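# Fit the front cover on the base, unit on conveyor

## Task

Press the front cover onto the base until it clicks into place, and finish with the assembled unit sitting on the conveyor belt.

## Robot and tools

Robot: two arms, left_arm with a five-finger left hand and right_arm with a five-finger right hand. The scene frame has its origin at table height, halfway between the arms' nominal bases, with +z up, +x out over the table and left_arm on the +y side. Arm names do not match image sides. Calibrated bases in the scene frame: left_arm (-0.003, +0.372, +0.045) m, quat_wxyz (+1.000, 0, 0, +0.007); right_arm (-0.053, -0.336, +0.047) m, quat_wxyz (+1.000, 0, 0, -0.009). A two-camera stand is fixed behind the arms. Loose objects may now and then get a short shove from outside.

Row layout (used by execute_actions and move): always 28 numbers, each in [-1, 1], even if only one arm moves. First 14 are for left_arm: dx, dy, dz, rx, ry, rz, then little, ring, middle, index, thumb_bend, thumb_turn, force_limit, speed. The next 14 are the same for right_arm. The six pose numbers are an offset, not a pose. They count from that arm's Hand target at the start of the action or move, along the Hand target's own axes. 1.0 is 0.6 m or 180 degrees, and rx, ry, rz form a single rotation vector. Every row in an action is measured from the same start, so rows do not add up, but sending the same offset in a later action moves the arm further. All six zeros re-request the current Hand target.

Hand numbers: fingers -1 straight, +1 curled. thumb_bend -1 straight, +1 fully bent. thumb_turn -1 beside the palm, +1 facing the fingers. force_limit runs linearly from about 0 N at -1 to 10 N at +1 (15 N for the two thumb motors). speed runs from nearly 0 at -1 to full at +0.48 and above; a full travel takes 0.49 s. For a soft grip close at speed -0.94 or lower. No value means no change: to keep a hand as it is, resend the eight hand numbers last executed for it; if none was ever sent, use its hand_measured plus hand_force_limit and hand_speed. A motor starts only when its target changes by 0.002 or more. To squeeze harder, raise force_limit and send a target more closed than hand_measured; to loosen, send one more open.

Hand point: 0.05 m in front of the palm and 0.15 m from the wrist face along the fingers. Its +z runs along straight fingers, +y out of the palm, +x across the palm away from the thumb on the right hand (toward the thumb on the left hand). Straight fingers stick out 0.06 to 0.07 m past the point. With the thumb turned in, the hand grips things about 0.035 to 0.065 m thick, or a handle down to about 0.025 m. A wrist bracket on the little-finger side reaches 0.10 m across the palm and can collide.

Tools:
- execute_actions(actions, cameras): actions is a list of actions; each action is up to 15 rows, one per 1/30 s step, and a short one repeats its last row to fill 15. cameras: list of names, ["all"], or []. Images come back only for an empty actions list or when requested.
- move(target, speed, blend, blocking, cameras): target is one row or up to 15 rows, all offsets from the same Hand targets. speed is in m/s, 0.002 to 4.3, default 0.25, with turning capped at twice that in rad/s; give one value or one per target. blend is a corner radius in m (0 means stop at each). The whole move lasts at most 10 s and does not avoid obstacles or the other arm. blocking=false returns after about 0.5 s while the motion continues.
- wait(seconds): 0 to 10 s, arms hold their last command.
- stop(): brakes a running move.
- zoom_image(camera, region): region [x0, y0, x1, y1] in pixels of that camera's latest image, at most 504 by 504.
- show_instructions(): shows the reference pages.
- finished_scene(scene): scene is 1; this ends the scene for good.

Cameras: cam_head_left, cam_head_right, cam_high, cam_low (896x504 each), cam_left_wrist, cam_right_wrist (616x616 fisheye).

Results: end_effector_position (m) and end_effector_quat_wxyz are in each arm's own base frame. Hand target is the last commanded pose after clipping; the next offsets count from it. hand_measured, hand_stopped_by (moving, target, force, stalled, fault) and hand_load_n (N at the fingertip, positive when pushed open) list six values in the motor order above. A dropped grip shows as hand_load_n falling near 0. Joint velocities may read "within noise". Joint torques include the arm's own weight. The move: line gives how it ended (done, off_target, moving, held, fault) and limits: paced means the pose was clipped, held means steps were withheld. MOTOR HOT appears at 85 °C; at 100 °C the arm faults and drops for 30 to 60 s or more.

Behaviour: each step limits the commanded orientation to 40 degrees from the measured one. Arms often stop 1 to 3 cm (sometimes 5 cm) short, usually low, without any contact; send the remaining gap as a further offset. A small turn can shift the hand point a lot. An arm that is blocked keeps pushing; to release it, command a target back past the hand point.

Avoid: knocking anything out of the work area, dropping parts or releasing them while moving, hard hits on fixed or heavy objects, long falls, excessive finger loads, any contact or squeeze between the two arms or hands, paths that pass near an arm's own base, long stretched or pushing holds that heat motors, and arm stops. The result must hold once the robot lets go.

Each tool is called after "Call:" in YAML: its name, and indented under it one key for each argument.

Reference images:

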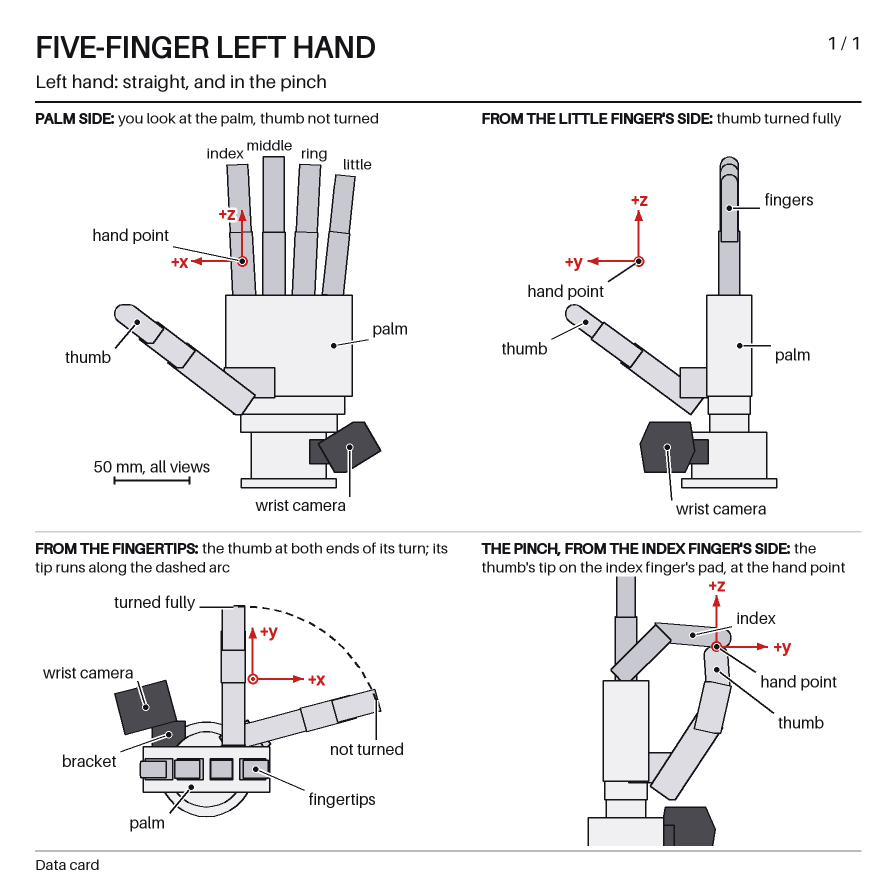

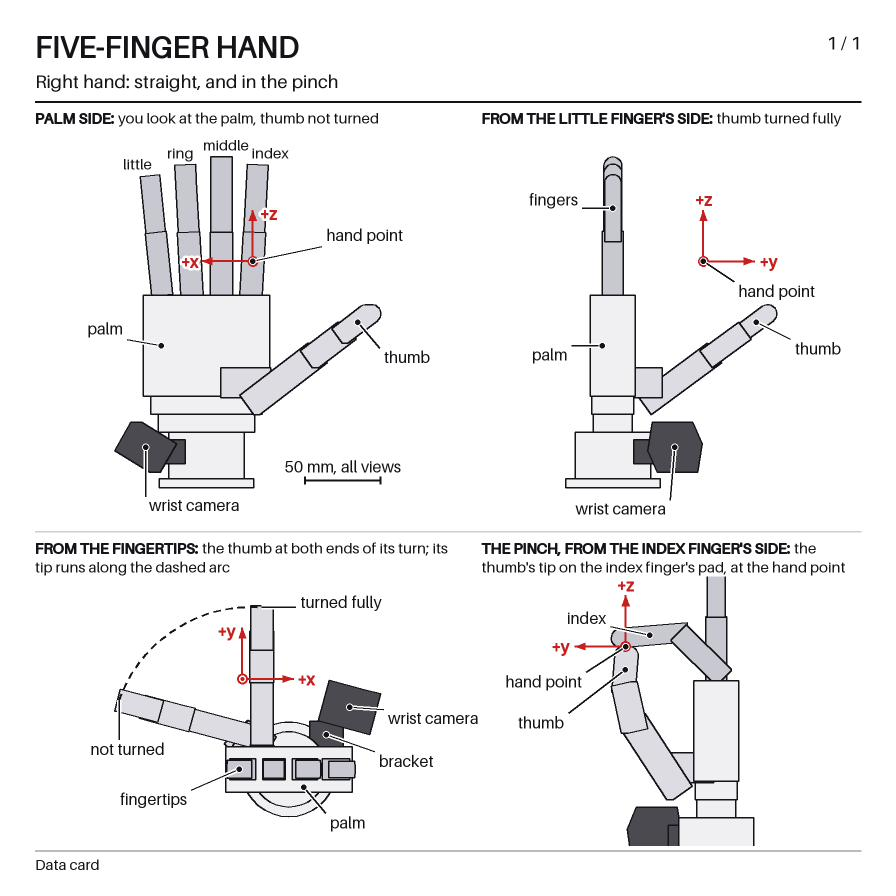

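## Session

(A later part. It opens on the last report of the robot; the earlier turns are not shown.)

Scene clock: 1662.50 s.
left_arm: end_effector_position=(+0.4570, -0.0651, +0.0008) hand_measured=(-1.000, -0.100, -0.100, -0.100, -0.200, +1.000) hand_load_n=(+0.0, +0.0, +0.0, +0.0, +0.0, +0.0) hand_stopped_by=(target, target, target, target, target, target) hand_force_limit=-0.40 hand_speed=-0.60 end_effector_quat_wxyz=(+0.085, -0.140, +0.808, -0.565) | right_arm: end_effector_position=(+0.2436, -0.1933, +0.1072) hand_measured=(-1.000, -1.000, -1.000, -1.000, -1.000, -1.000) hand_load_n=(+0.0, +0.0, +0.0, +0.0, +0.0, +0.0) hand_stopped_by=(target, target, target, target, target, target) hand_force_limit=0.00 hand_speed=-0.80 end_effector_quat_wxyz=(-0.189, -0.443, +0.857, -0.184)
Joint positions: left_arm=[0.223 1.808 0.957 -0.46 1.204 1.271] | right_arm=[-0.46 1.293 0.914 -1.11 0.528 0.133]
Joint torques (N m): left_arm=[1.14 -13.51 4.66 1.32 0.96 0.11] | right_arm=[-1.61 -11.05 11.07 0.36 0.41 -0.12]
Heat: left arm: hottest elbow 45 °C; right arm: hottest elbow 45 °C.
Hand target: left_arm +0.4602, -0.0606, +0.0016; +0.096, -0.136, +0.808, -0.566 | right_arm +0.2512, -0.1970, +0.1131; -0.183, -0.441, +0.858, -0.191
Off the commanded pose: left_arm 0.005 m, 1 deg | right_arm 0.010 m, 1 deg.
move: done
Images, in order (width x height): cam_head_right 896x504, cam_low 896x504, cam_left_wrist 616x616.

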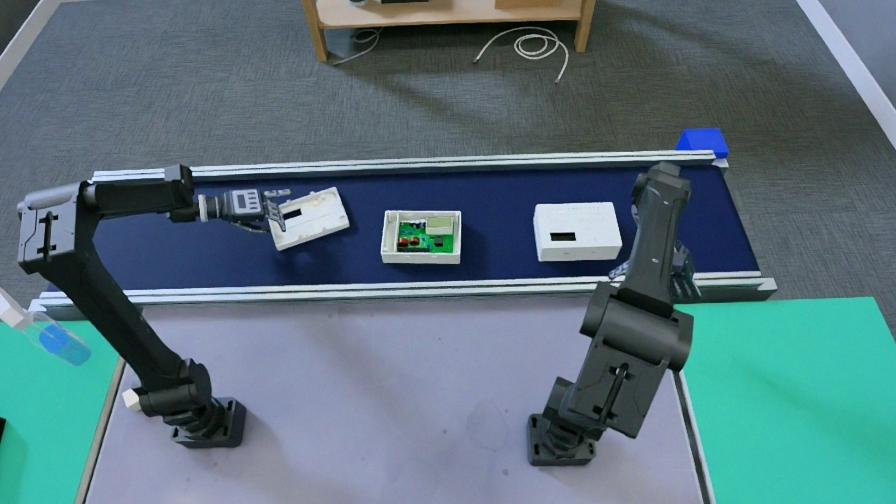

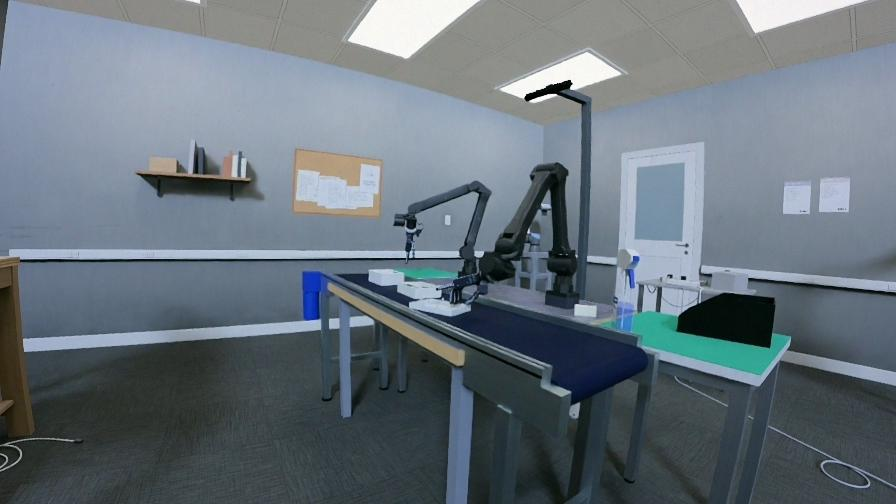

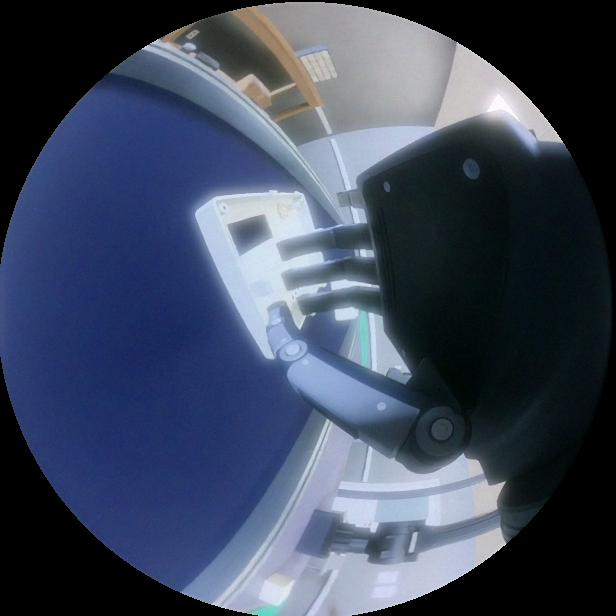

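Call:
move:
  target: [0,0.0057,-0.0155,0,0,0,-1,-0.1,-0.1,-0.1,-0.2,1,-0.4,-0.6,0,0,0,0,0,0,-1,-1,-1,-1,-1,-1,0,-0.8]
  cameras: ["cam_head_right","cam_left_wrist"]
  speed: 0.08

Call:
zoom_image:
  camera: "cam_left_wrist"
  region: [190, 190, 330, 370]

Call:
zoom_image:
  camera: "cam_head_right"
  region: [240, 190, 310, 260]

Scene clock: 1693.47 s.
left_arm: end_effector_position=(+0.4540, -0.0555, -0.0001) hand_measured=(-1.000, -0.100, -0.100, -0.100, -0.200, +1.000) hand_load_n=(+0.0, +0.0, +0.0, +0.0, +0.0, +0.0) hand_stopped_by=(target, target, target, target, target, target) hand_force_limit=-0.40 hand_speed=-0.60 end_effector_quat_wxyz=(+0.092, -0.136, +0.809, -0.565) | right_arm: end_effector_position=(+0.2436, -0.1933, +0.1072) hand_measured=(-1.000, -1.000, -1.000, -1.000, -1.000, -1.000) hand_load_n=(+0.0, +0.0, +0.0, +0.0, +0.0, +0.0) hand_stopped_by=(target, target, target, target, target, target) hand_force_limit=0.00 hand_speed=-0.80 end_effector_quat_wxyz=(-0.189, -0.443, +0.857, -0.184)
Joint positions: left_arm=[0.245 1.808 0.957 -0.499 1.209 1.33] | right_arm=[-0.46 1.293 0.914 -1.11 0.528 0.133]
Joint torques (N m): left_arm=[1.03 -13.22 5.31 0.42 0.98 0.09] | right_arm=[-1.49 -11.16 11.11 0.42 0.4 -0.12]
Heat: left arm: hottest elbow 43 °C; right arm: hottest elbow 45 °C.
Hand target: left_arm +0.4569, -0.0514, +0.0016; +0.095, -0.136, +0.808, -0.566 | right_arm +0.2512, -0.1970, +0.1131; -0.183, -0.441, +0.858, -0.191
Off the commanded pose: left_arm 0.005 m, 0 deg | right_arm 0.010 m, 1 deg.
move: done
Images, in order (width x height): cam_head_right 896x504, cam_left_wrist 616x616.

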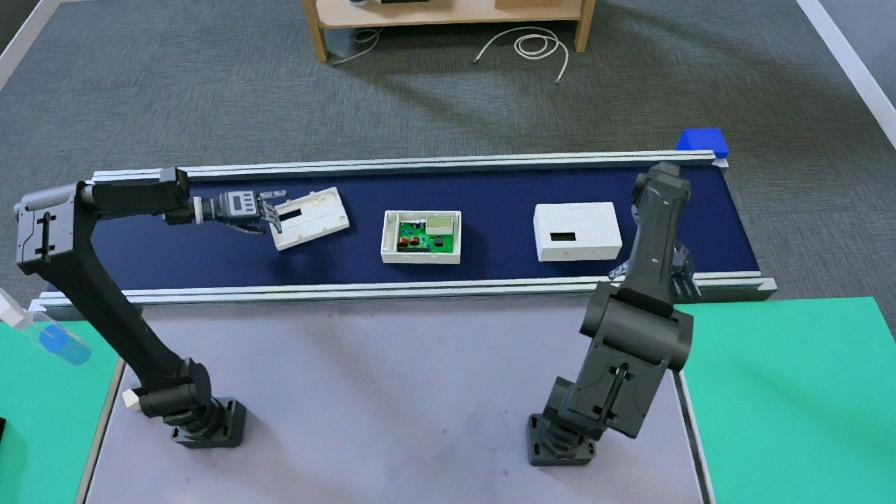

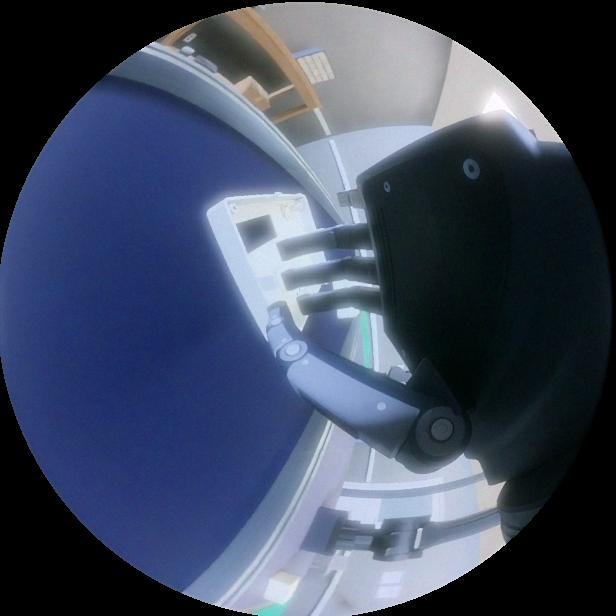

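Scaled by 2.800 from the camera's 616x616 image, which has a finer 880x880 frame.

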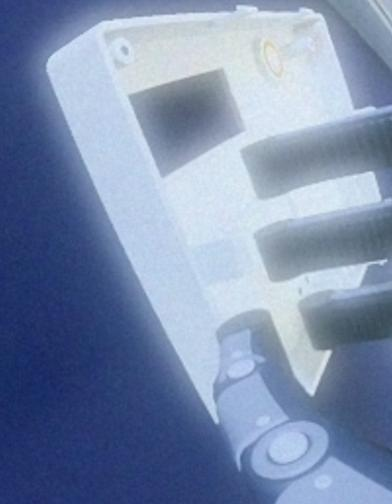

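Scaled by 7.200 from the camera's 896x504 image, which has a finer 1280x720 frame.

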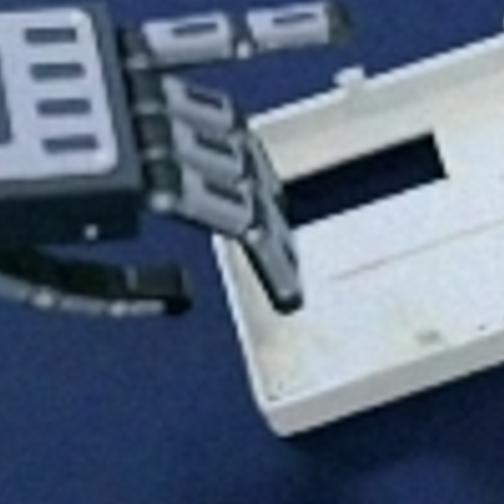

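Call:
move:
  target: [0,0.0251,0.0091,0,0,0,-1,-0.1,-0.1,-0.1,-0.2,1,-0.4,-0.6,0,0,0,0,0,0,-1,-1,-1,-1,-1,-1,0,-0.8]
  cameras: ["cam_head_right","cam_left_wrist"]
  speed: 0.06

Call:
zoom_image:
  camera: "cam_left_wrist"
  region: [190, 190, 330, 370]

Call:
zoom_image:
  camera: "cam_head_right"
  region: [240, 190, 310, 260]

Scene clock: 1702.67 s.
left_arm: end_effector_position=(+0.4529, -0.0558, -0.0146) hand_measured=(-1.000, -0.100, -0.100, -0.100, -0.200, +1.000) hand_load_n=(+0.0, +0.0, +0.5, +0.0, +0.0, +0.0) hand_stopped_by=(target, target, target, target, target, target) hand_force_limit=-0.40 hand_speed=-0.60 end_effector_quat_wxyz=(+0.085, -0.140, +0.808, -0.565) | right_arm: end_effector_position=(+0.2436, -0.1933, +0.1072) hand_measured=(-1.000, -1.000, -1.000, -1.000, -1.000, -1.000) hand_load_n=(+0.0, +0.0, +0.0, +0.5, +0.0, +0.0) hand_stopped_by=(target, target, target, target, target, target) hand_force_limit=0.00 hand_speed=-0.80 end_effector_quat_wxyz=(-0.189, -0.443, +0.857, -0.184)
Joint positions: left_arm=[0.245 1.843 0.957 -0.481 1.209 1.332] | right_arm=[-0.46 1.293 0.914 -1.11 0.528 0.133]
Joint torques (N m): left_arm=[1.2 -13.45 4.63 1.28 0.97 0.1] | right_arm=[-1.67 -11.05 11.11 0.39 0.41 -0.11]
Heat: left arm: hottest elbow 43 °C; right arm: hottest elbow 45 °C.
Hand target: left_arm +0.4569, -0.0514, -0.0145; +0.095, -0.136, +0.808, -0.565 | right_arm +0.2512, -0.1970, +0.1131; -0.183, -0.441, +0.858, -0.191
Off the commanded pose: left_arm 0.006 m, 1 deg | right_arm 0.010 m, 1 deg.
move: done
Images, in order (width x height): cam_head_right 896x504, cam_left_wrist 616x616.

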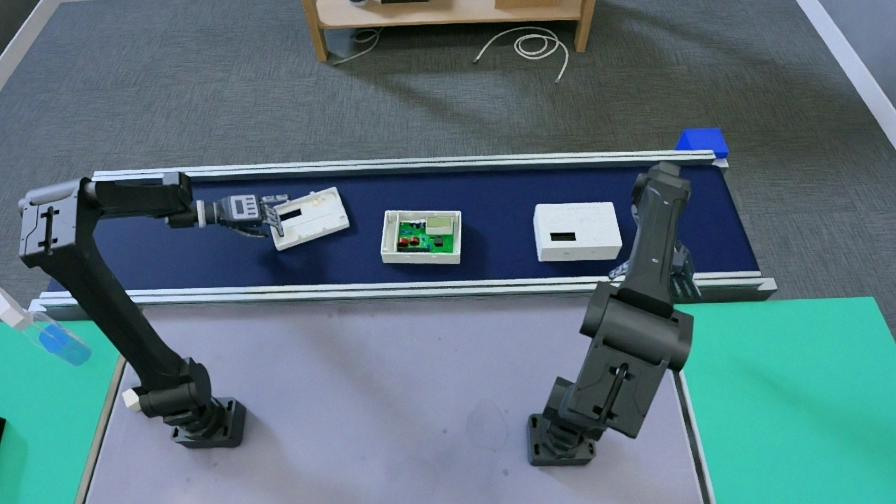

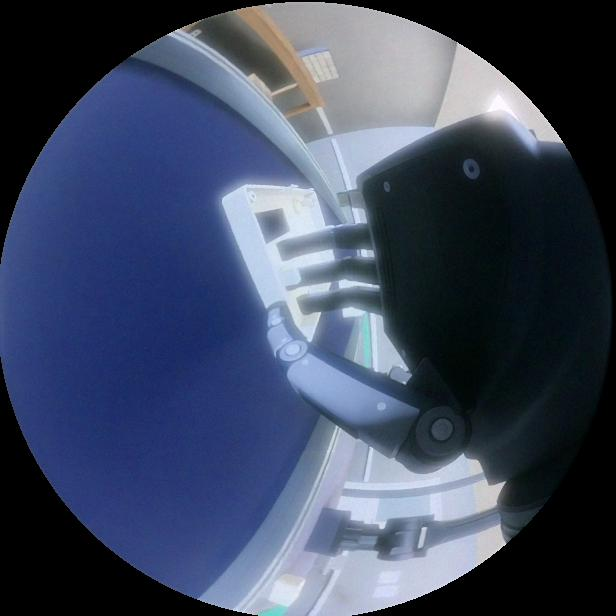

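Scaled by 2.800 from the camera's 616x616 image, which has a finer 880x880 frame.

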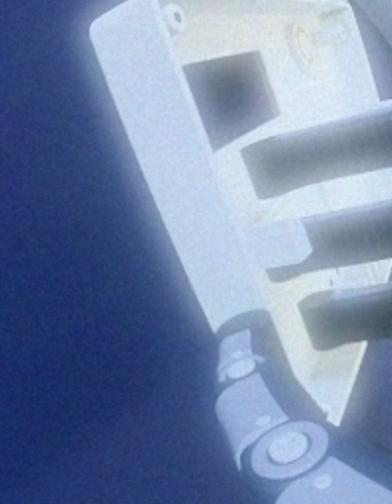

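Scaled by 7.200 from the camera's 896x504 image, which has a finer 1280x720 frame.

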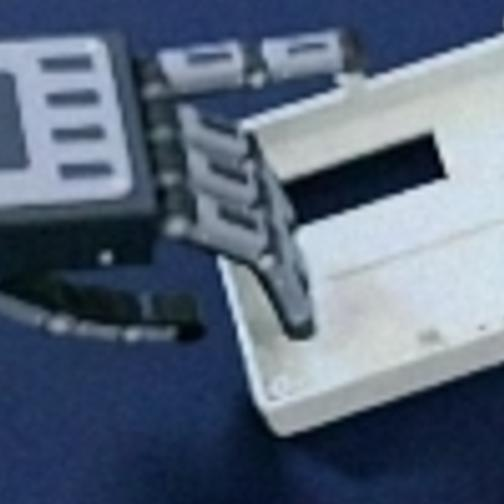

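Call:
move:
  target: [0,0.0047,0.0017,0,0,0,-1,0.6,0.6,0.6,-0.2,1,-0.5,-0.9,0,0,0,0,0,0,-1,-1,-1,-1,-1,-1,0,-0.8]
  cameras: ["cam_head_right","cam_left_wrist"]
  speed: 0.06

Call:
zoom_image:
  camera: "cam_left_wrist"
  region: [190, 190, 330, 370]

Call:
zoom_image:
  camera: "cam_head_right"
  region: [240, 190, 310, 260]

Scene clock: 1711.73 s.
left_arm: end_effector_position=(+0.4540, -0.0558, -0.0157) hand_measured=(-1.000, +0.262, +0.196, +0.234, -0.200, +1.000) hand_load_n=(+0.0, +2.0, +2.0, +2.5, +3.0, +0.5) hand_stopped_by=(target, force, force, force, target, target) hand_force_limit=-0.50 hand_speed=-0.90 end_effector_quat_wxyz=(+0.087, -0.138, +0.808, -0.566) | right_arm: end_effector_position=(+0.2436, -0.1933, +0.1072) hand_measured=(-1.000, -1.000, -1.000, -1.000, -1.000, -1.000) hand_load_n=(+0.0, +0.0, +0.0, +0.0, +0.0, +0.0) hand_stopped_by=(target, target, target, target, target, target) hand_force_limit=0.00 hand_speed=-0.80 end_effector_quat_wxyz=(-0.189, -0.443, +0.857, -0.184)
Joint positions: left_arm=[0.245 1.847 0.957 -0.473 1.212 1.332] | right_arm=[-0.46 1.293 0.914 -1.11 0.528 0.133]
Joint torques (N m): left_arm=[1.08 -13.57 4.57 1.26 0.87 0.09] | right_arm=[-1.55 -11.05 11.1 0.39 0.39 -0.12]
Heat: left arm: hottest elbow 42 °C; right arm: hottest elbow 45 °C.
Hand target: left_arm +0.4569, -0.0514, -0.0175; +0.095, -0.136, +0.808, -0.566 | right_arm +0.2512, -0.1970, +0.1131; -0.183, -0.441, +0.858, -0.191
Off the commanded pose: left_arm 0.006 m, 1 deg | right_arm 0.010 m, 1 deg.
move: done
Images, in order (width x height): cam_head_right 896x504, cam_left_wrist 616x616.

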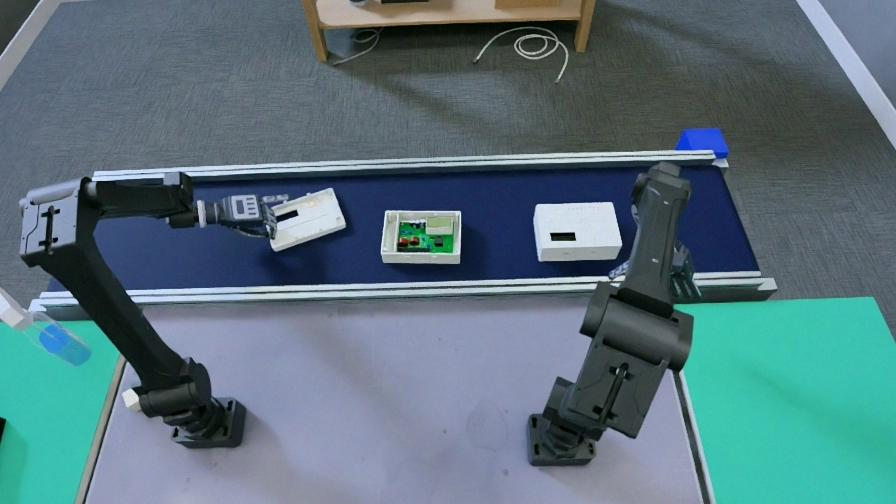

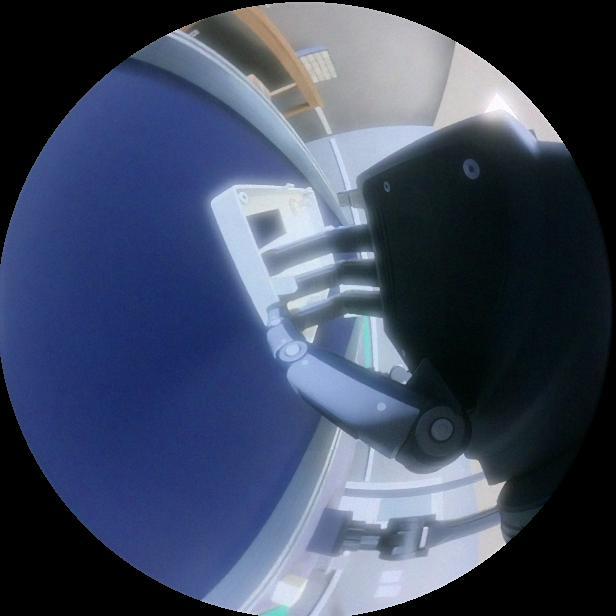

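Scaled by 2.800 from the camera's 616x616 image, which has a finer 880x880 frame.

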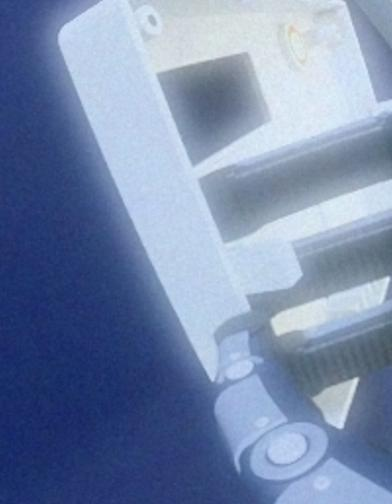

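Scaled by 7.200 from the camera's 896x504 image, which has a finer 1280x720 frame.

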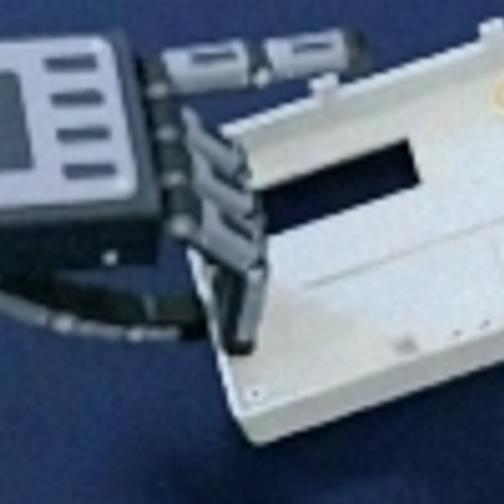

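Call:
move:
  target: [0,0,0,0,0,0,-1,0.7,0.7,0.7,-0.2,1,0.1,-0.9,0,0,0,0,0,0,-1,-1,-1,-1,-1,-1,0,-0.8]

Call:
move:
  target:
    - [-0.0162,-0.0912,-0.0022,-0.0556,0,0,-1,0.7,0.7,0.7,-0.2,1,0.1,-0.9,0,0,0,0,0,0,-1,-1,-1,-1,-1,-1,0,-0.8]
    - [-0.0188,-0.1452,0.0003,-0.1111,0,0,-1,0.7,0.7,0.7,-0.2,1,0.1,-0.9,0,0,0,0,0,0,-1,-1,-1,-1,-1,-1,0,-0.8]
  cameras: ["cam_head_right","cam_left_wrist","cam_low"]
  speed: 0.05
  blend: 0.008

Call:
zoom_image:
  camera: "cam_low"
  region: [400, 240, 510, 320]

Scene clock: 1745.40 s.
left_arm: end_effector_position=(+0.4541, -0.0571, -0.0137) hand_measured=(-1.000, +0.700, +0.212, +0.296, -0.200, +1.000) hand_load_n=(+0.0, +0.0, +1.5, +6.5, +2.0, +0.0) hand_stopped_by=(target, target, force, force, target, target) hand_force_limit=0.10 hand_speed=-0.90 end_effector_quat_wxyz=(+0.087, -0.137, +0.805, -0.571) | right_arm: end_effector_position=(+0.2436, -0.1933, +0.1072) hand_measured=(-1.000, -1.000, -1.000, -1.000, -1.000, -1.000) hand_load_n=(+0.0, +0.0, +0.0, +0.0, +0.0, +0.0) hand_stopped_by=(target, target, target, target, target, target) hand_force_limit=0.00 hand_speed=-0.80 end_effector_quat_wxyz=(-0.189, -0.443, +0.857, -0.184)
Joint positions: left_arm=[0.245 1.846 0.957 -0.472 1.223 1.332] | right_arm=[-0.46 1.293 0.914 -1.11 0.528 0.133]
Joint torques (N m): left_arm=[1.44 -13.16 4.6 1.28 0.42 0.08] | right_arm=[-1.55 -11.05 11.07 0.4 0.39 -0.12]
Motor temperatures (°C): left_arm=[27 31 41 27 29 30] | right_arm=[27 30 45 26 26 26]
Heat: left arm: hottest elbow 41 °C; right arm: hottest elbow 45 °C.
Hand target: left_arm +0.4569, -0.0514, -0.0175; +0.095, -0.136, +0.808, -0.566 | right_arm +0.2512, -0.1970, +0.1131; -0.183, -0.441, +0.858, -0.191
Off the commanded pose: left_arm 0.007 m, 1 deg | right_arm 0.010 m, 1 deg.
move: done

Scene clock: 1749.27 s.
left_arm: end_effector_position=(+0.4544, -0.0738, +0.0392) hand_measured=(-1.000, +0.700, +0.212, +0.296, -0.200, +1.000) hand_load_n=(+0.0, +0.0, +0.0, +6.5, +2.5, +0.0) hand_stopped_by=(target, target, force, force, target, target) hand_force_limit=0.10 hand_speed=-0.90 end_effector_quat_wxyz=(+0.046, -0.164, +0.894, -0.415) | right_arm: end_effector_position=(+0.2436, -0.1933, +0.1072) hand_measured=(-1.000, -1.000, -1.000, -1.000, -1.000, -1.000) hand_load_n=(+0.0, +0.0, +0.0, +0.0, +0.0, +0.0) hand_stopped_by=(target, target, target, target, target, target) hand_force_limit=0.00 hand_speed=-0.80 end_effector_quat_wxyz=(-0.189, -0.443, +0.857, -0.184)
Joint positions: left_arm=[0.091 1.674 1.065 -0.735 0.838 1.198] | right_arm=[-0.46 1.293 0.914 -1.11 0.528 0.133]
Joint torques (N m): left_arm=[-0.26 -14.62 9.35 0.58 0.62 -0.11] | right_arm=[-1.73 -10.99 11.06 0.36 0.4 -0.11]
Heat: left arm: hottest elbow 42 °C; right arm: hottest elbow 45 °C.
Hand target: left_arm +0.4773, -0.0760, +0.0643; +0.070, -0.151, +0.894, -0.417 | right_arm +0.2512, -0.1970, +0.1131; -0.183, -0.441, +0.858, -0.191
Off the commanded pose: left_arm 0.034 m, 3 deg | right_arm 0.010 m, 1 deg.
move: off_target (left_arm)
Images, in order (width x height): cam_head_right 896x504, cam_low 896x504, cam_left_wrist 616x616.

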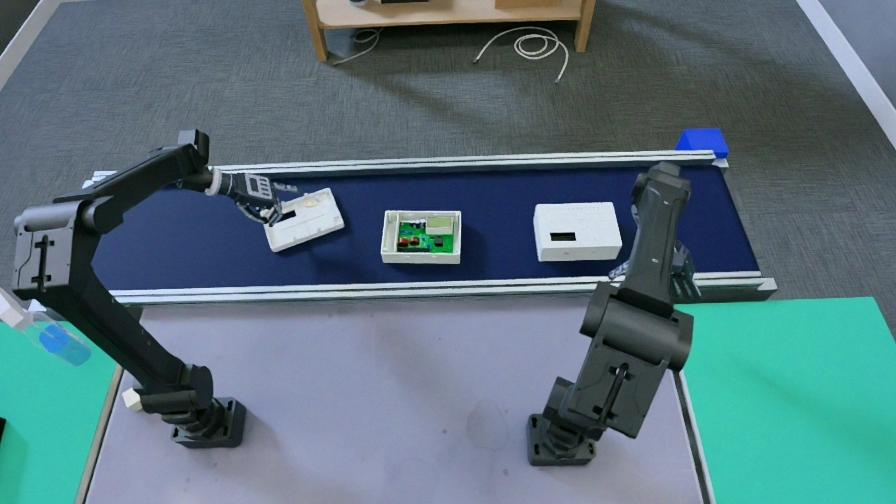

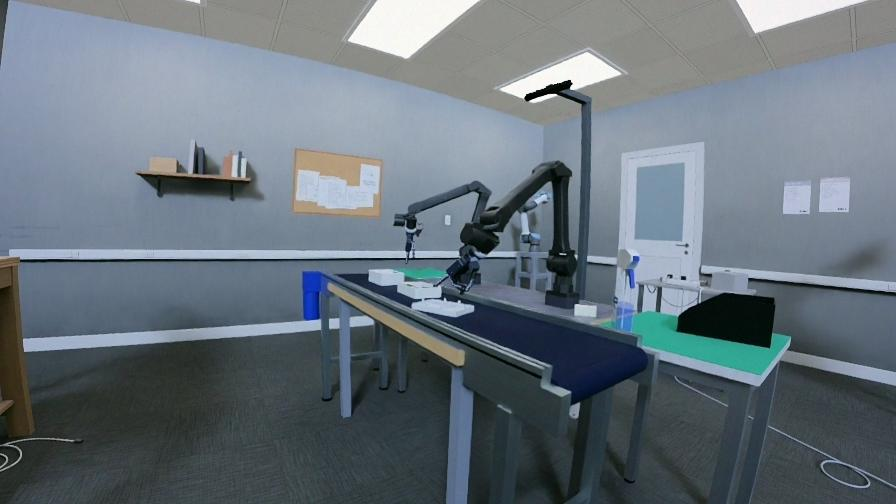

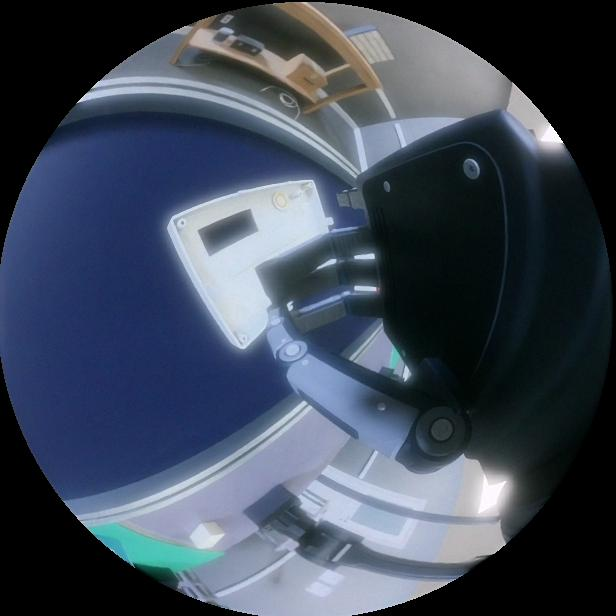

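Scaled by 4.582 from the camera's 896x504 image, which has a finer 1280x720 frame.

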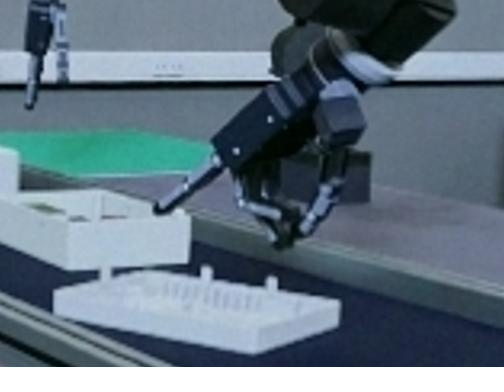

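Call:
move:
  target: [0.0187,0.0563,-0.0178,0.1111,0,0,-1,-1,-0.1,-0.1,-0.2,1,-0.4,-0.6,0,0,0,0,0,0,-1,-1,-1,-1,-1,-1,0,-0.8]
  cameras: ["cam_head_right","cam_left_wrist","cam_head_left"]
  speed: 0.1

Call:
zoom_image:
  camera: "cam_left_wrist"
  region: [190, 190, 330, 370]

Call:
zoom_image:
  camera: "cam_head_right"
  region: [240, 170, 380, 270]

Call:
zoom_image:
  camera: "cam_head_left"
  region: [220, 170, 360, 270]

Scene clock: 1773.70 s.
left_arm: end_effector_position=(+0.4551, -0.0549, +0.0468) hand_measured=(-1.000, -1.000, -0.100, -0.100, -0.200, +1.000) hand_load_n=(+0.0, +0.0, +0.0, +0.0, +0.0, +0.0) hand_stopped_by=(target, target, target, target, target, target) hand_force_limit=-0.40 hand_speed=-0.60 end_effector_quat_wxyz=(+0.088, -0.139, +0.809, -0.565) | right_arm: end_effector_position=(+0.2436, -0.1933, +0.1072) hand_measured=(-1.000, -1.000, -1.000, -1.000, -1.000, -1.000) hand_load_n=(+0.0, +0.0, +0.0, +0.0, +0.0, +0.0) hand_stopped_by=(target, target, target, target, target, target) hand_force_limit=0.00 hand_speed=-0.80 end_effector_quat_wxyz=(-0.189, -0.443, +0.857, -0.184)
Joint positions: left_arm=[0.246 1.719 0.996 -0.638 1.209 1.331] | right_arm=[-0.46 1.293 0.914 -1.11 0.528 0.133]
Joint torques (N m): left_arm=[1.14 -12.75 5.16 1.28 0.99 0.09] | right_arm=[-1.67 -11.11 11.04 0.38 0.4 -0.11]
Heat: left arm: hottest elbow 45 °C; right arm: hottest elbow 45 °C.
Hand target: left_arm +0.4569, -0.0514, +0.0453; +0.096, -0.136, +0.808, -0.565 | right_arm +0.2512, -0.1970, +0.1131; -0.183, -0.441, +0.858, -0.191
Off the commanded pose: left_arm 0.004 m, 1 deg | right_arm 0.010 m, 1 deg.
move: done
Images, in order (width x height): cam_head_left 896x504, cam_head_right 896x504, cam_left_wrist 616x616.

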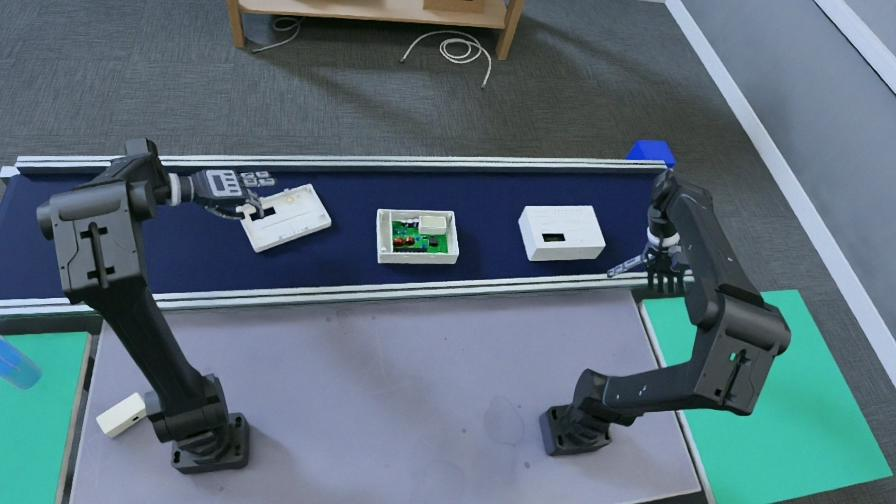

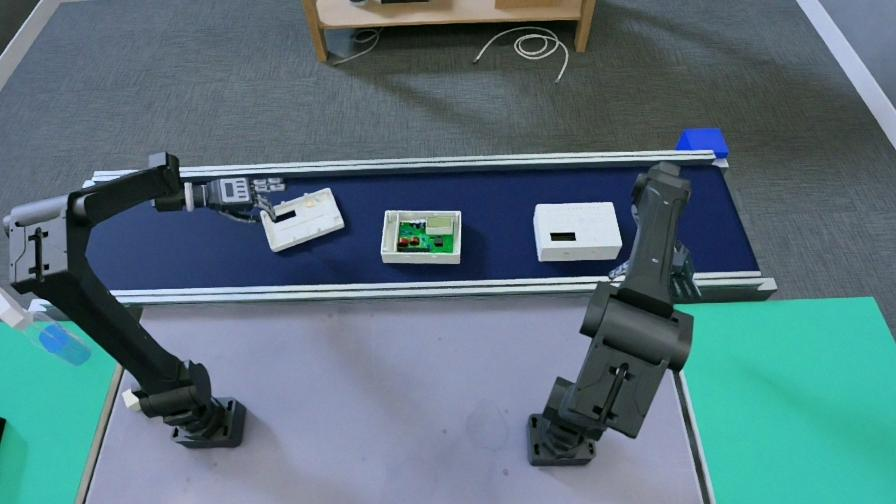

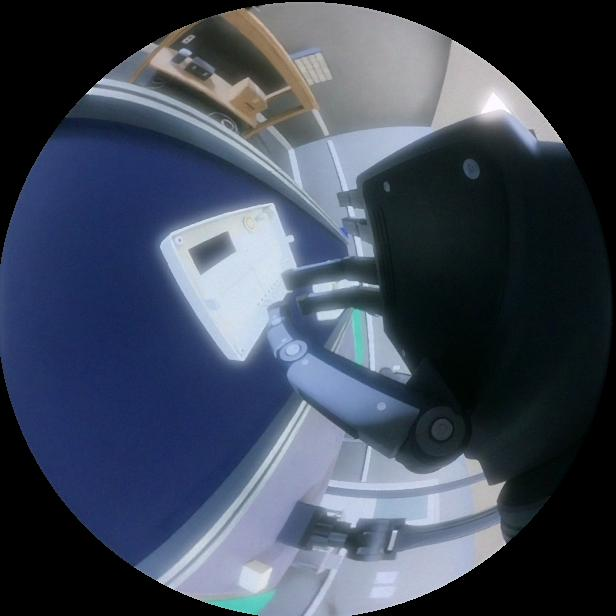

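Scaled by 2.800 from the camera's 616x616 image, which has a finer 880x880 frame.

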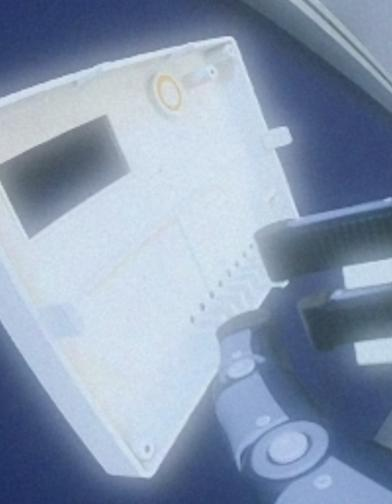

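Scaled by 3.600 from the camera's 896x504 image, which has a finer 1280x720 frame.

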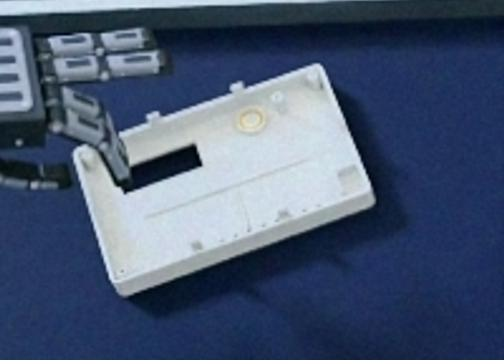

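Scaled by 3.600 from the camera's 896x504 image, which has a finer 1280x720 frame.

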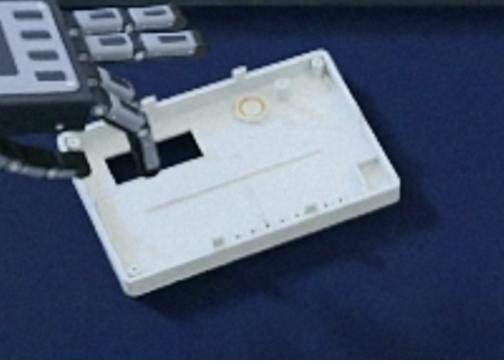

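Call:
move:
  target: [-0.0237,0.0787,0.0275,0,-0.0261,-0.0095,-1,-1,-0.1,-0.1,-0.2,1,-0.4,-0.6,0,0,0,0,0,0,-1,-1,-1,-1,-1,-1,0,-0.8]
  cameras: ["cam_head_right","cam_left_wrist","cam_head_left"]
  speed: 0.1

Call:
zoom_image:
  camera: "cam_left_wrist"
  region: [190, 190, 330, 370]

Call:
zoom_image:
  camera: "cam_head_right"
  region: [240, 190, 310, 260]

Scene clock: 1814.00 s.
left_arm: end_effector_position=(+0.4689, -0.0506, -0.0052) hand_measured=(-1.000, -1.000, -0.100, -0.100, -0.200, +1.000) hand_load_n=(+0.0, +0.0, +0.0, +0.0, +0.0, +0.0) hand_stopped_by=(target, target, target, target, target, target) hand_force_limit=-0.40 hand_speed=-0.60 end_effector_quat_wxyz=(+0.114, -0.168, +0.802, -0.562) | right_arm: end_effector_position=(+0.2436, -0.1933, +0.1072) hand_measured=(-1.000, -1.000, -1.000, -1.000, -1.000, -1.000) hand_load_n=(+0.0, +0.0, +0.0, +0.5, +0.0, -0.5) hand_stopped_by=(target, target, target, target, target, target) hand_force_limit=0.00 hand_speed=-0.80 end_effector_quat_wxyz=(-0.189, -0.443, +0.857, -0.184)
Joint positions: left_arm=[0.25 1.81 0.922 -0.281 1.189 1.136] | right_arm=[-0.46 1.293 0.914 -1.11 0.528 0.133]
Joint torques (N m): left_arm=[1.2 -13.74 4.45 1.58 0.74 -0.11] | right_arm=[-1.67 -11.05 11.07 0.36 0.41 -0.11]
Heat: left arm: hottest elbow 43 °C; right arm: hottest elbow 45 °C.
Hand target: left_arm +0.4701, -0.0461, -0.0047; +0.120, -0.171, +0.801, -0.561 | right_arm +0.2512, -0.1970, +0.1131; -0.183, -0.441, +0.858, -0.191
Off the commanded pose: left_arm 0.005 m, 1 deg | right_arm 0.010 m, 1 deg.
move: done
Images, in order (width x height): cam_head_left 896x504, cam_head_right 896x504, cam_left_wrist 616x616.

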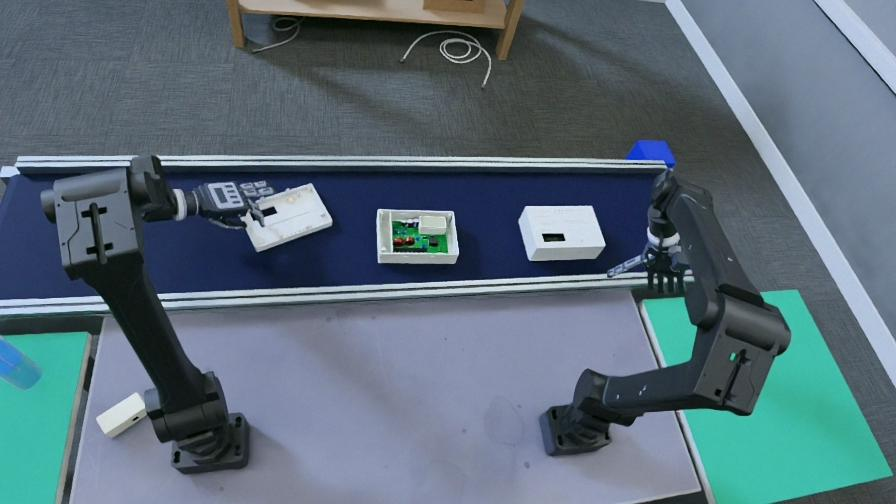

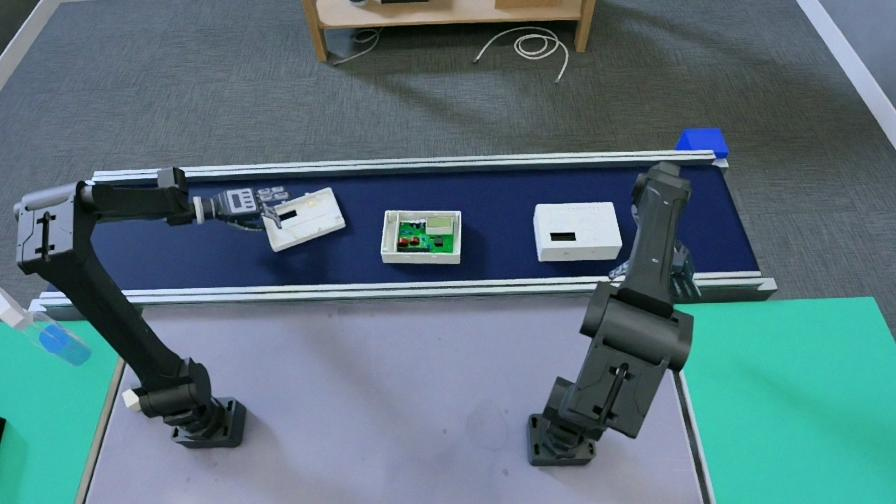

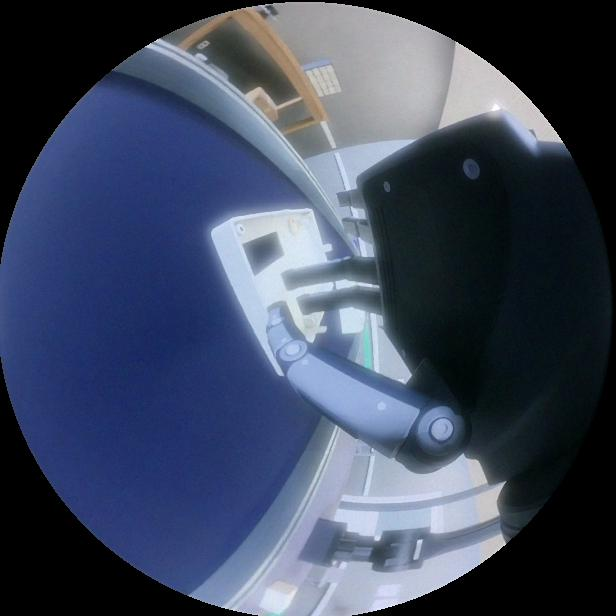

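Scaled by 2.800 from the camera's 616x616 image, which has a finer 880x880 frame.

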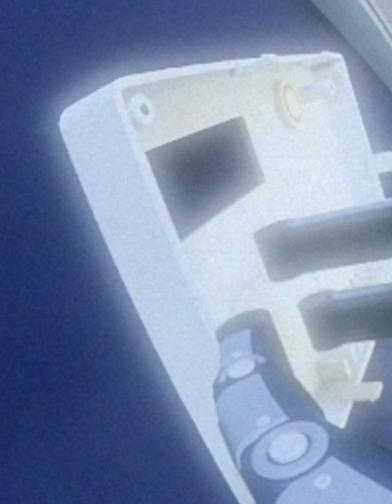

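Scaled by 7.200 from the camera's 896x504 image, which has a finer 1280x720 frame.

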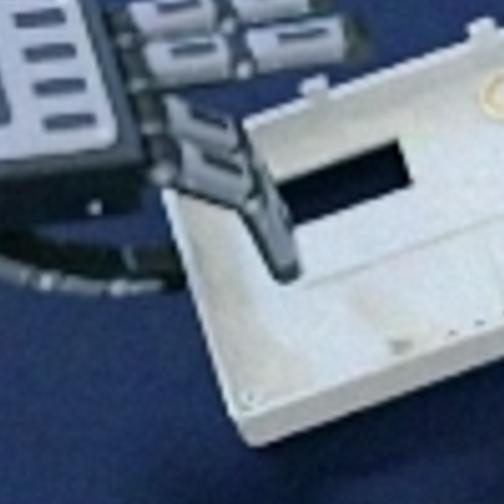

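Call:
move:
  target:
    - [0,0.0045,-0.0125,0,0,0,-1,-1,-0.1,-0.1,-0.2,1,-0.4,-0.6,0,0,0,0,0,0,-1,-1,-1,-1,-1,-1,0,-0.8]
    - [0,0.021,-0.0065,0,0,0,-1,-1,-0.1,-0.1,-0.2,1,-0.4,-0.6,0,0,0,0,0,0,-1,-1,-1,-1,-1,-1,0,-0.8]
  cameras: ["cam_head_right","cam_left_wrist"]
  speed: 0.06

Call:
zoom_image:
  camera: "cam_left_wrist"
  region: [190, 190, 330, 370]

Call:
zoom_image:
  camera: "cam_head_right"
  region: [240, 190, 310, 260]

Scene clock: 1831.00 s.
left_arm: end_effector_position=(+0.4651, -0.0433, -0.0143) hand_measured=(-1.000, -1.000, -0.100, -0.100, -0.200, +1.000) hand_load_n=(+0.0, +0.0, +0.0, +0.5, -0.5, +0.0) hand_stopped_by=(target, target, target, target, target, target) hand_force_limit=-0.40 hand_speed=-0.60 end_effector_quat_wxyz=(+0.111, -0.174, +0.802, -0.561) | right_arm: end_effector_position=(+0.2436, -0.1933, +0.1072) hand_measured=(-1.000, -1.000, -1.000, -1.000, -1.000, -1.000) hand_load_n=(+0.0, +0.0, +0.0, +0.0, +0.0, +0.0) hand_stopped_by=(target, target, target, target, target, target) hand_force_limit=0.00 hand_speed=-0.80 end_effector_quat_wxyz=(-0.189, -0.443, +0.857, -0.184)
Joint positions: left_arm=[0.268 1.83 0.922 -0.298 1.191 1.162] | right_arm=[-0.46 1.293 0.914 -1.11 0.528 0.133]
Joint torques (N m): left_arm=[1.2 -13.39 4.41 1.52 0.92 0.07] | right_arm=[-1.61 -11.11 11.02 0.35 0.41 -0.12]
Heat: left arm: hottest elbow 42 °C; right arm: hottest elbow 45 °C.
Hand target: left_arm +0.4668, -0.0389, -0.0152; +0.120, -0.171, +0.801, -0.561 | right_arm +0.2512, -0.1970, +0.1131; -0.183, -0.441, +0.858, -0.191
Off the commanded pose: left_arm 0.005 m, 1 deg | right_arm 0.010 m, 1 deg.
move: done
Images, in order (width x height): cam_head_right 896x504, cam_left_wrist 616x616.

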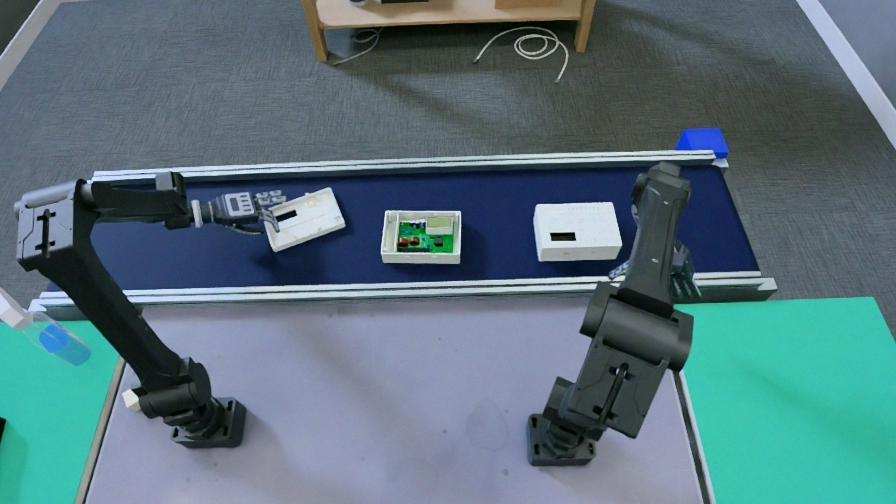

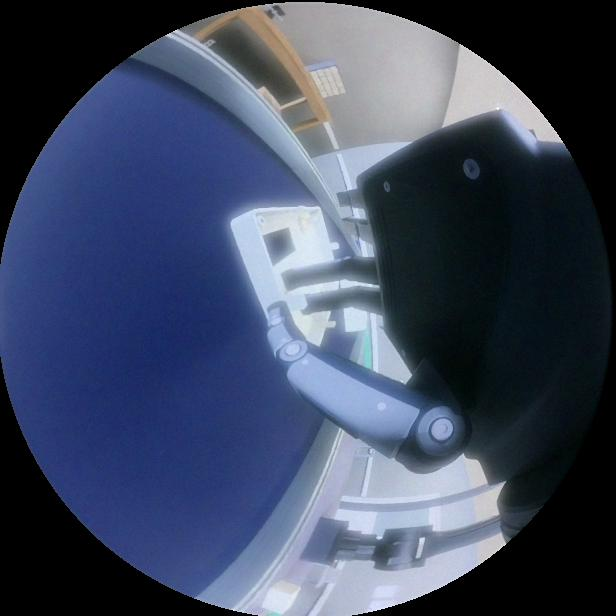

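Scaled by 2.800 from the camera's 616x616 image, which has a finer 880x880 frame.

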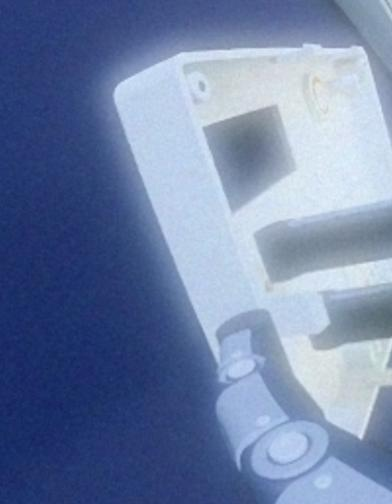

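Scaled by 7.200 from the camera's 896x504 image, which has a finer 1280x720 frame.

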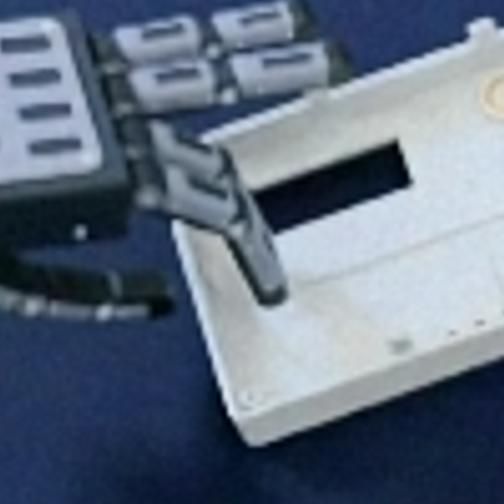

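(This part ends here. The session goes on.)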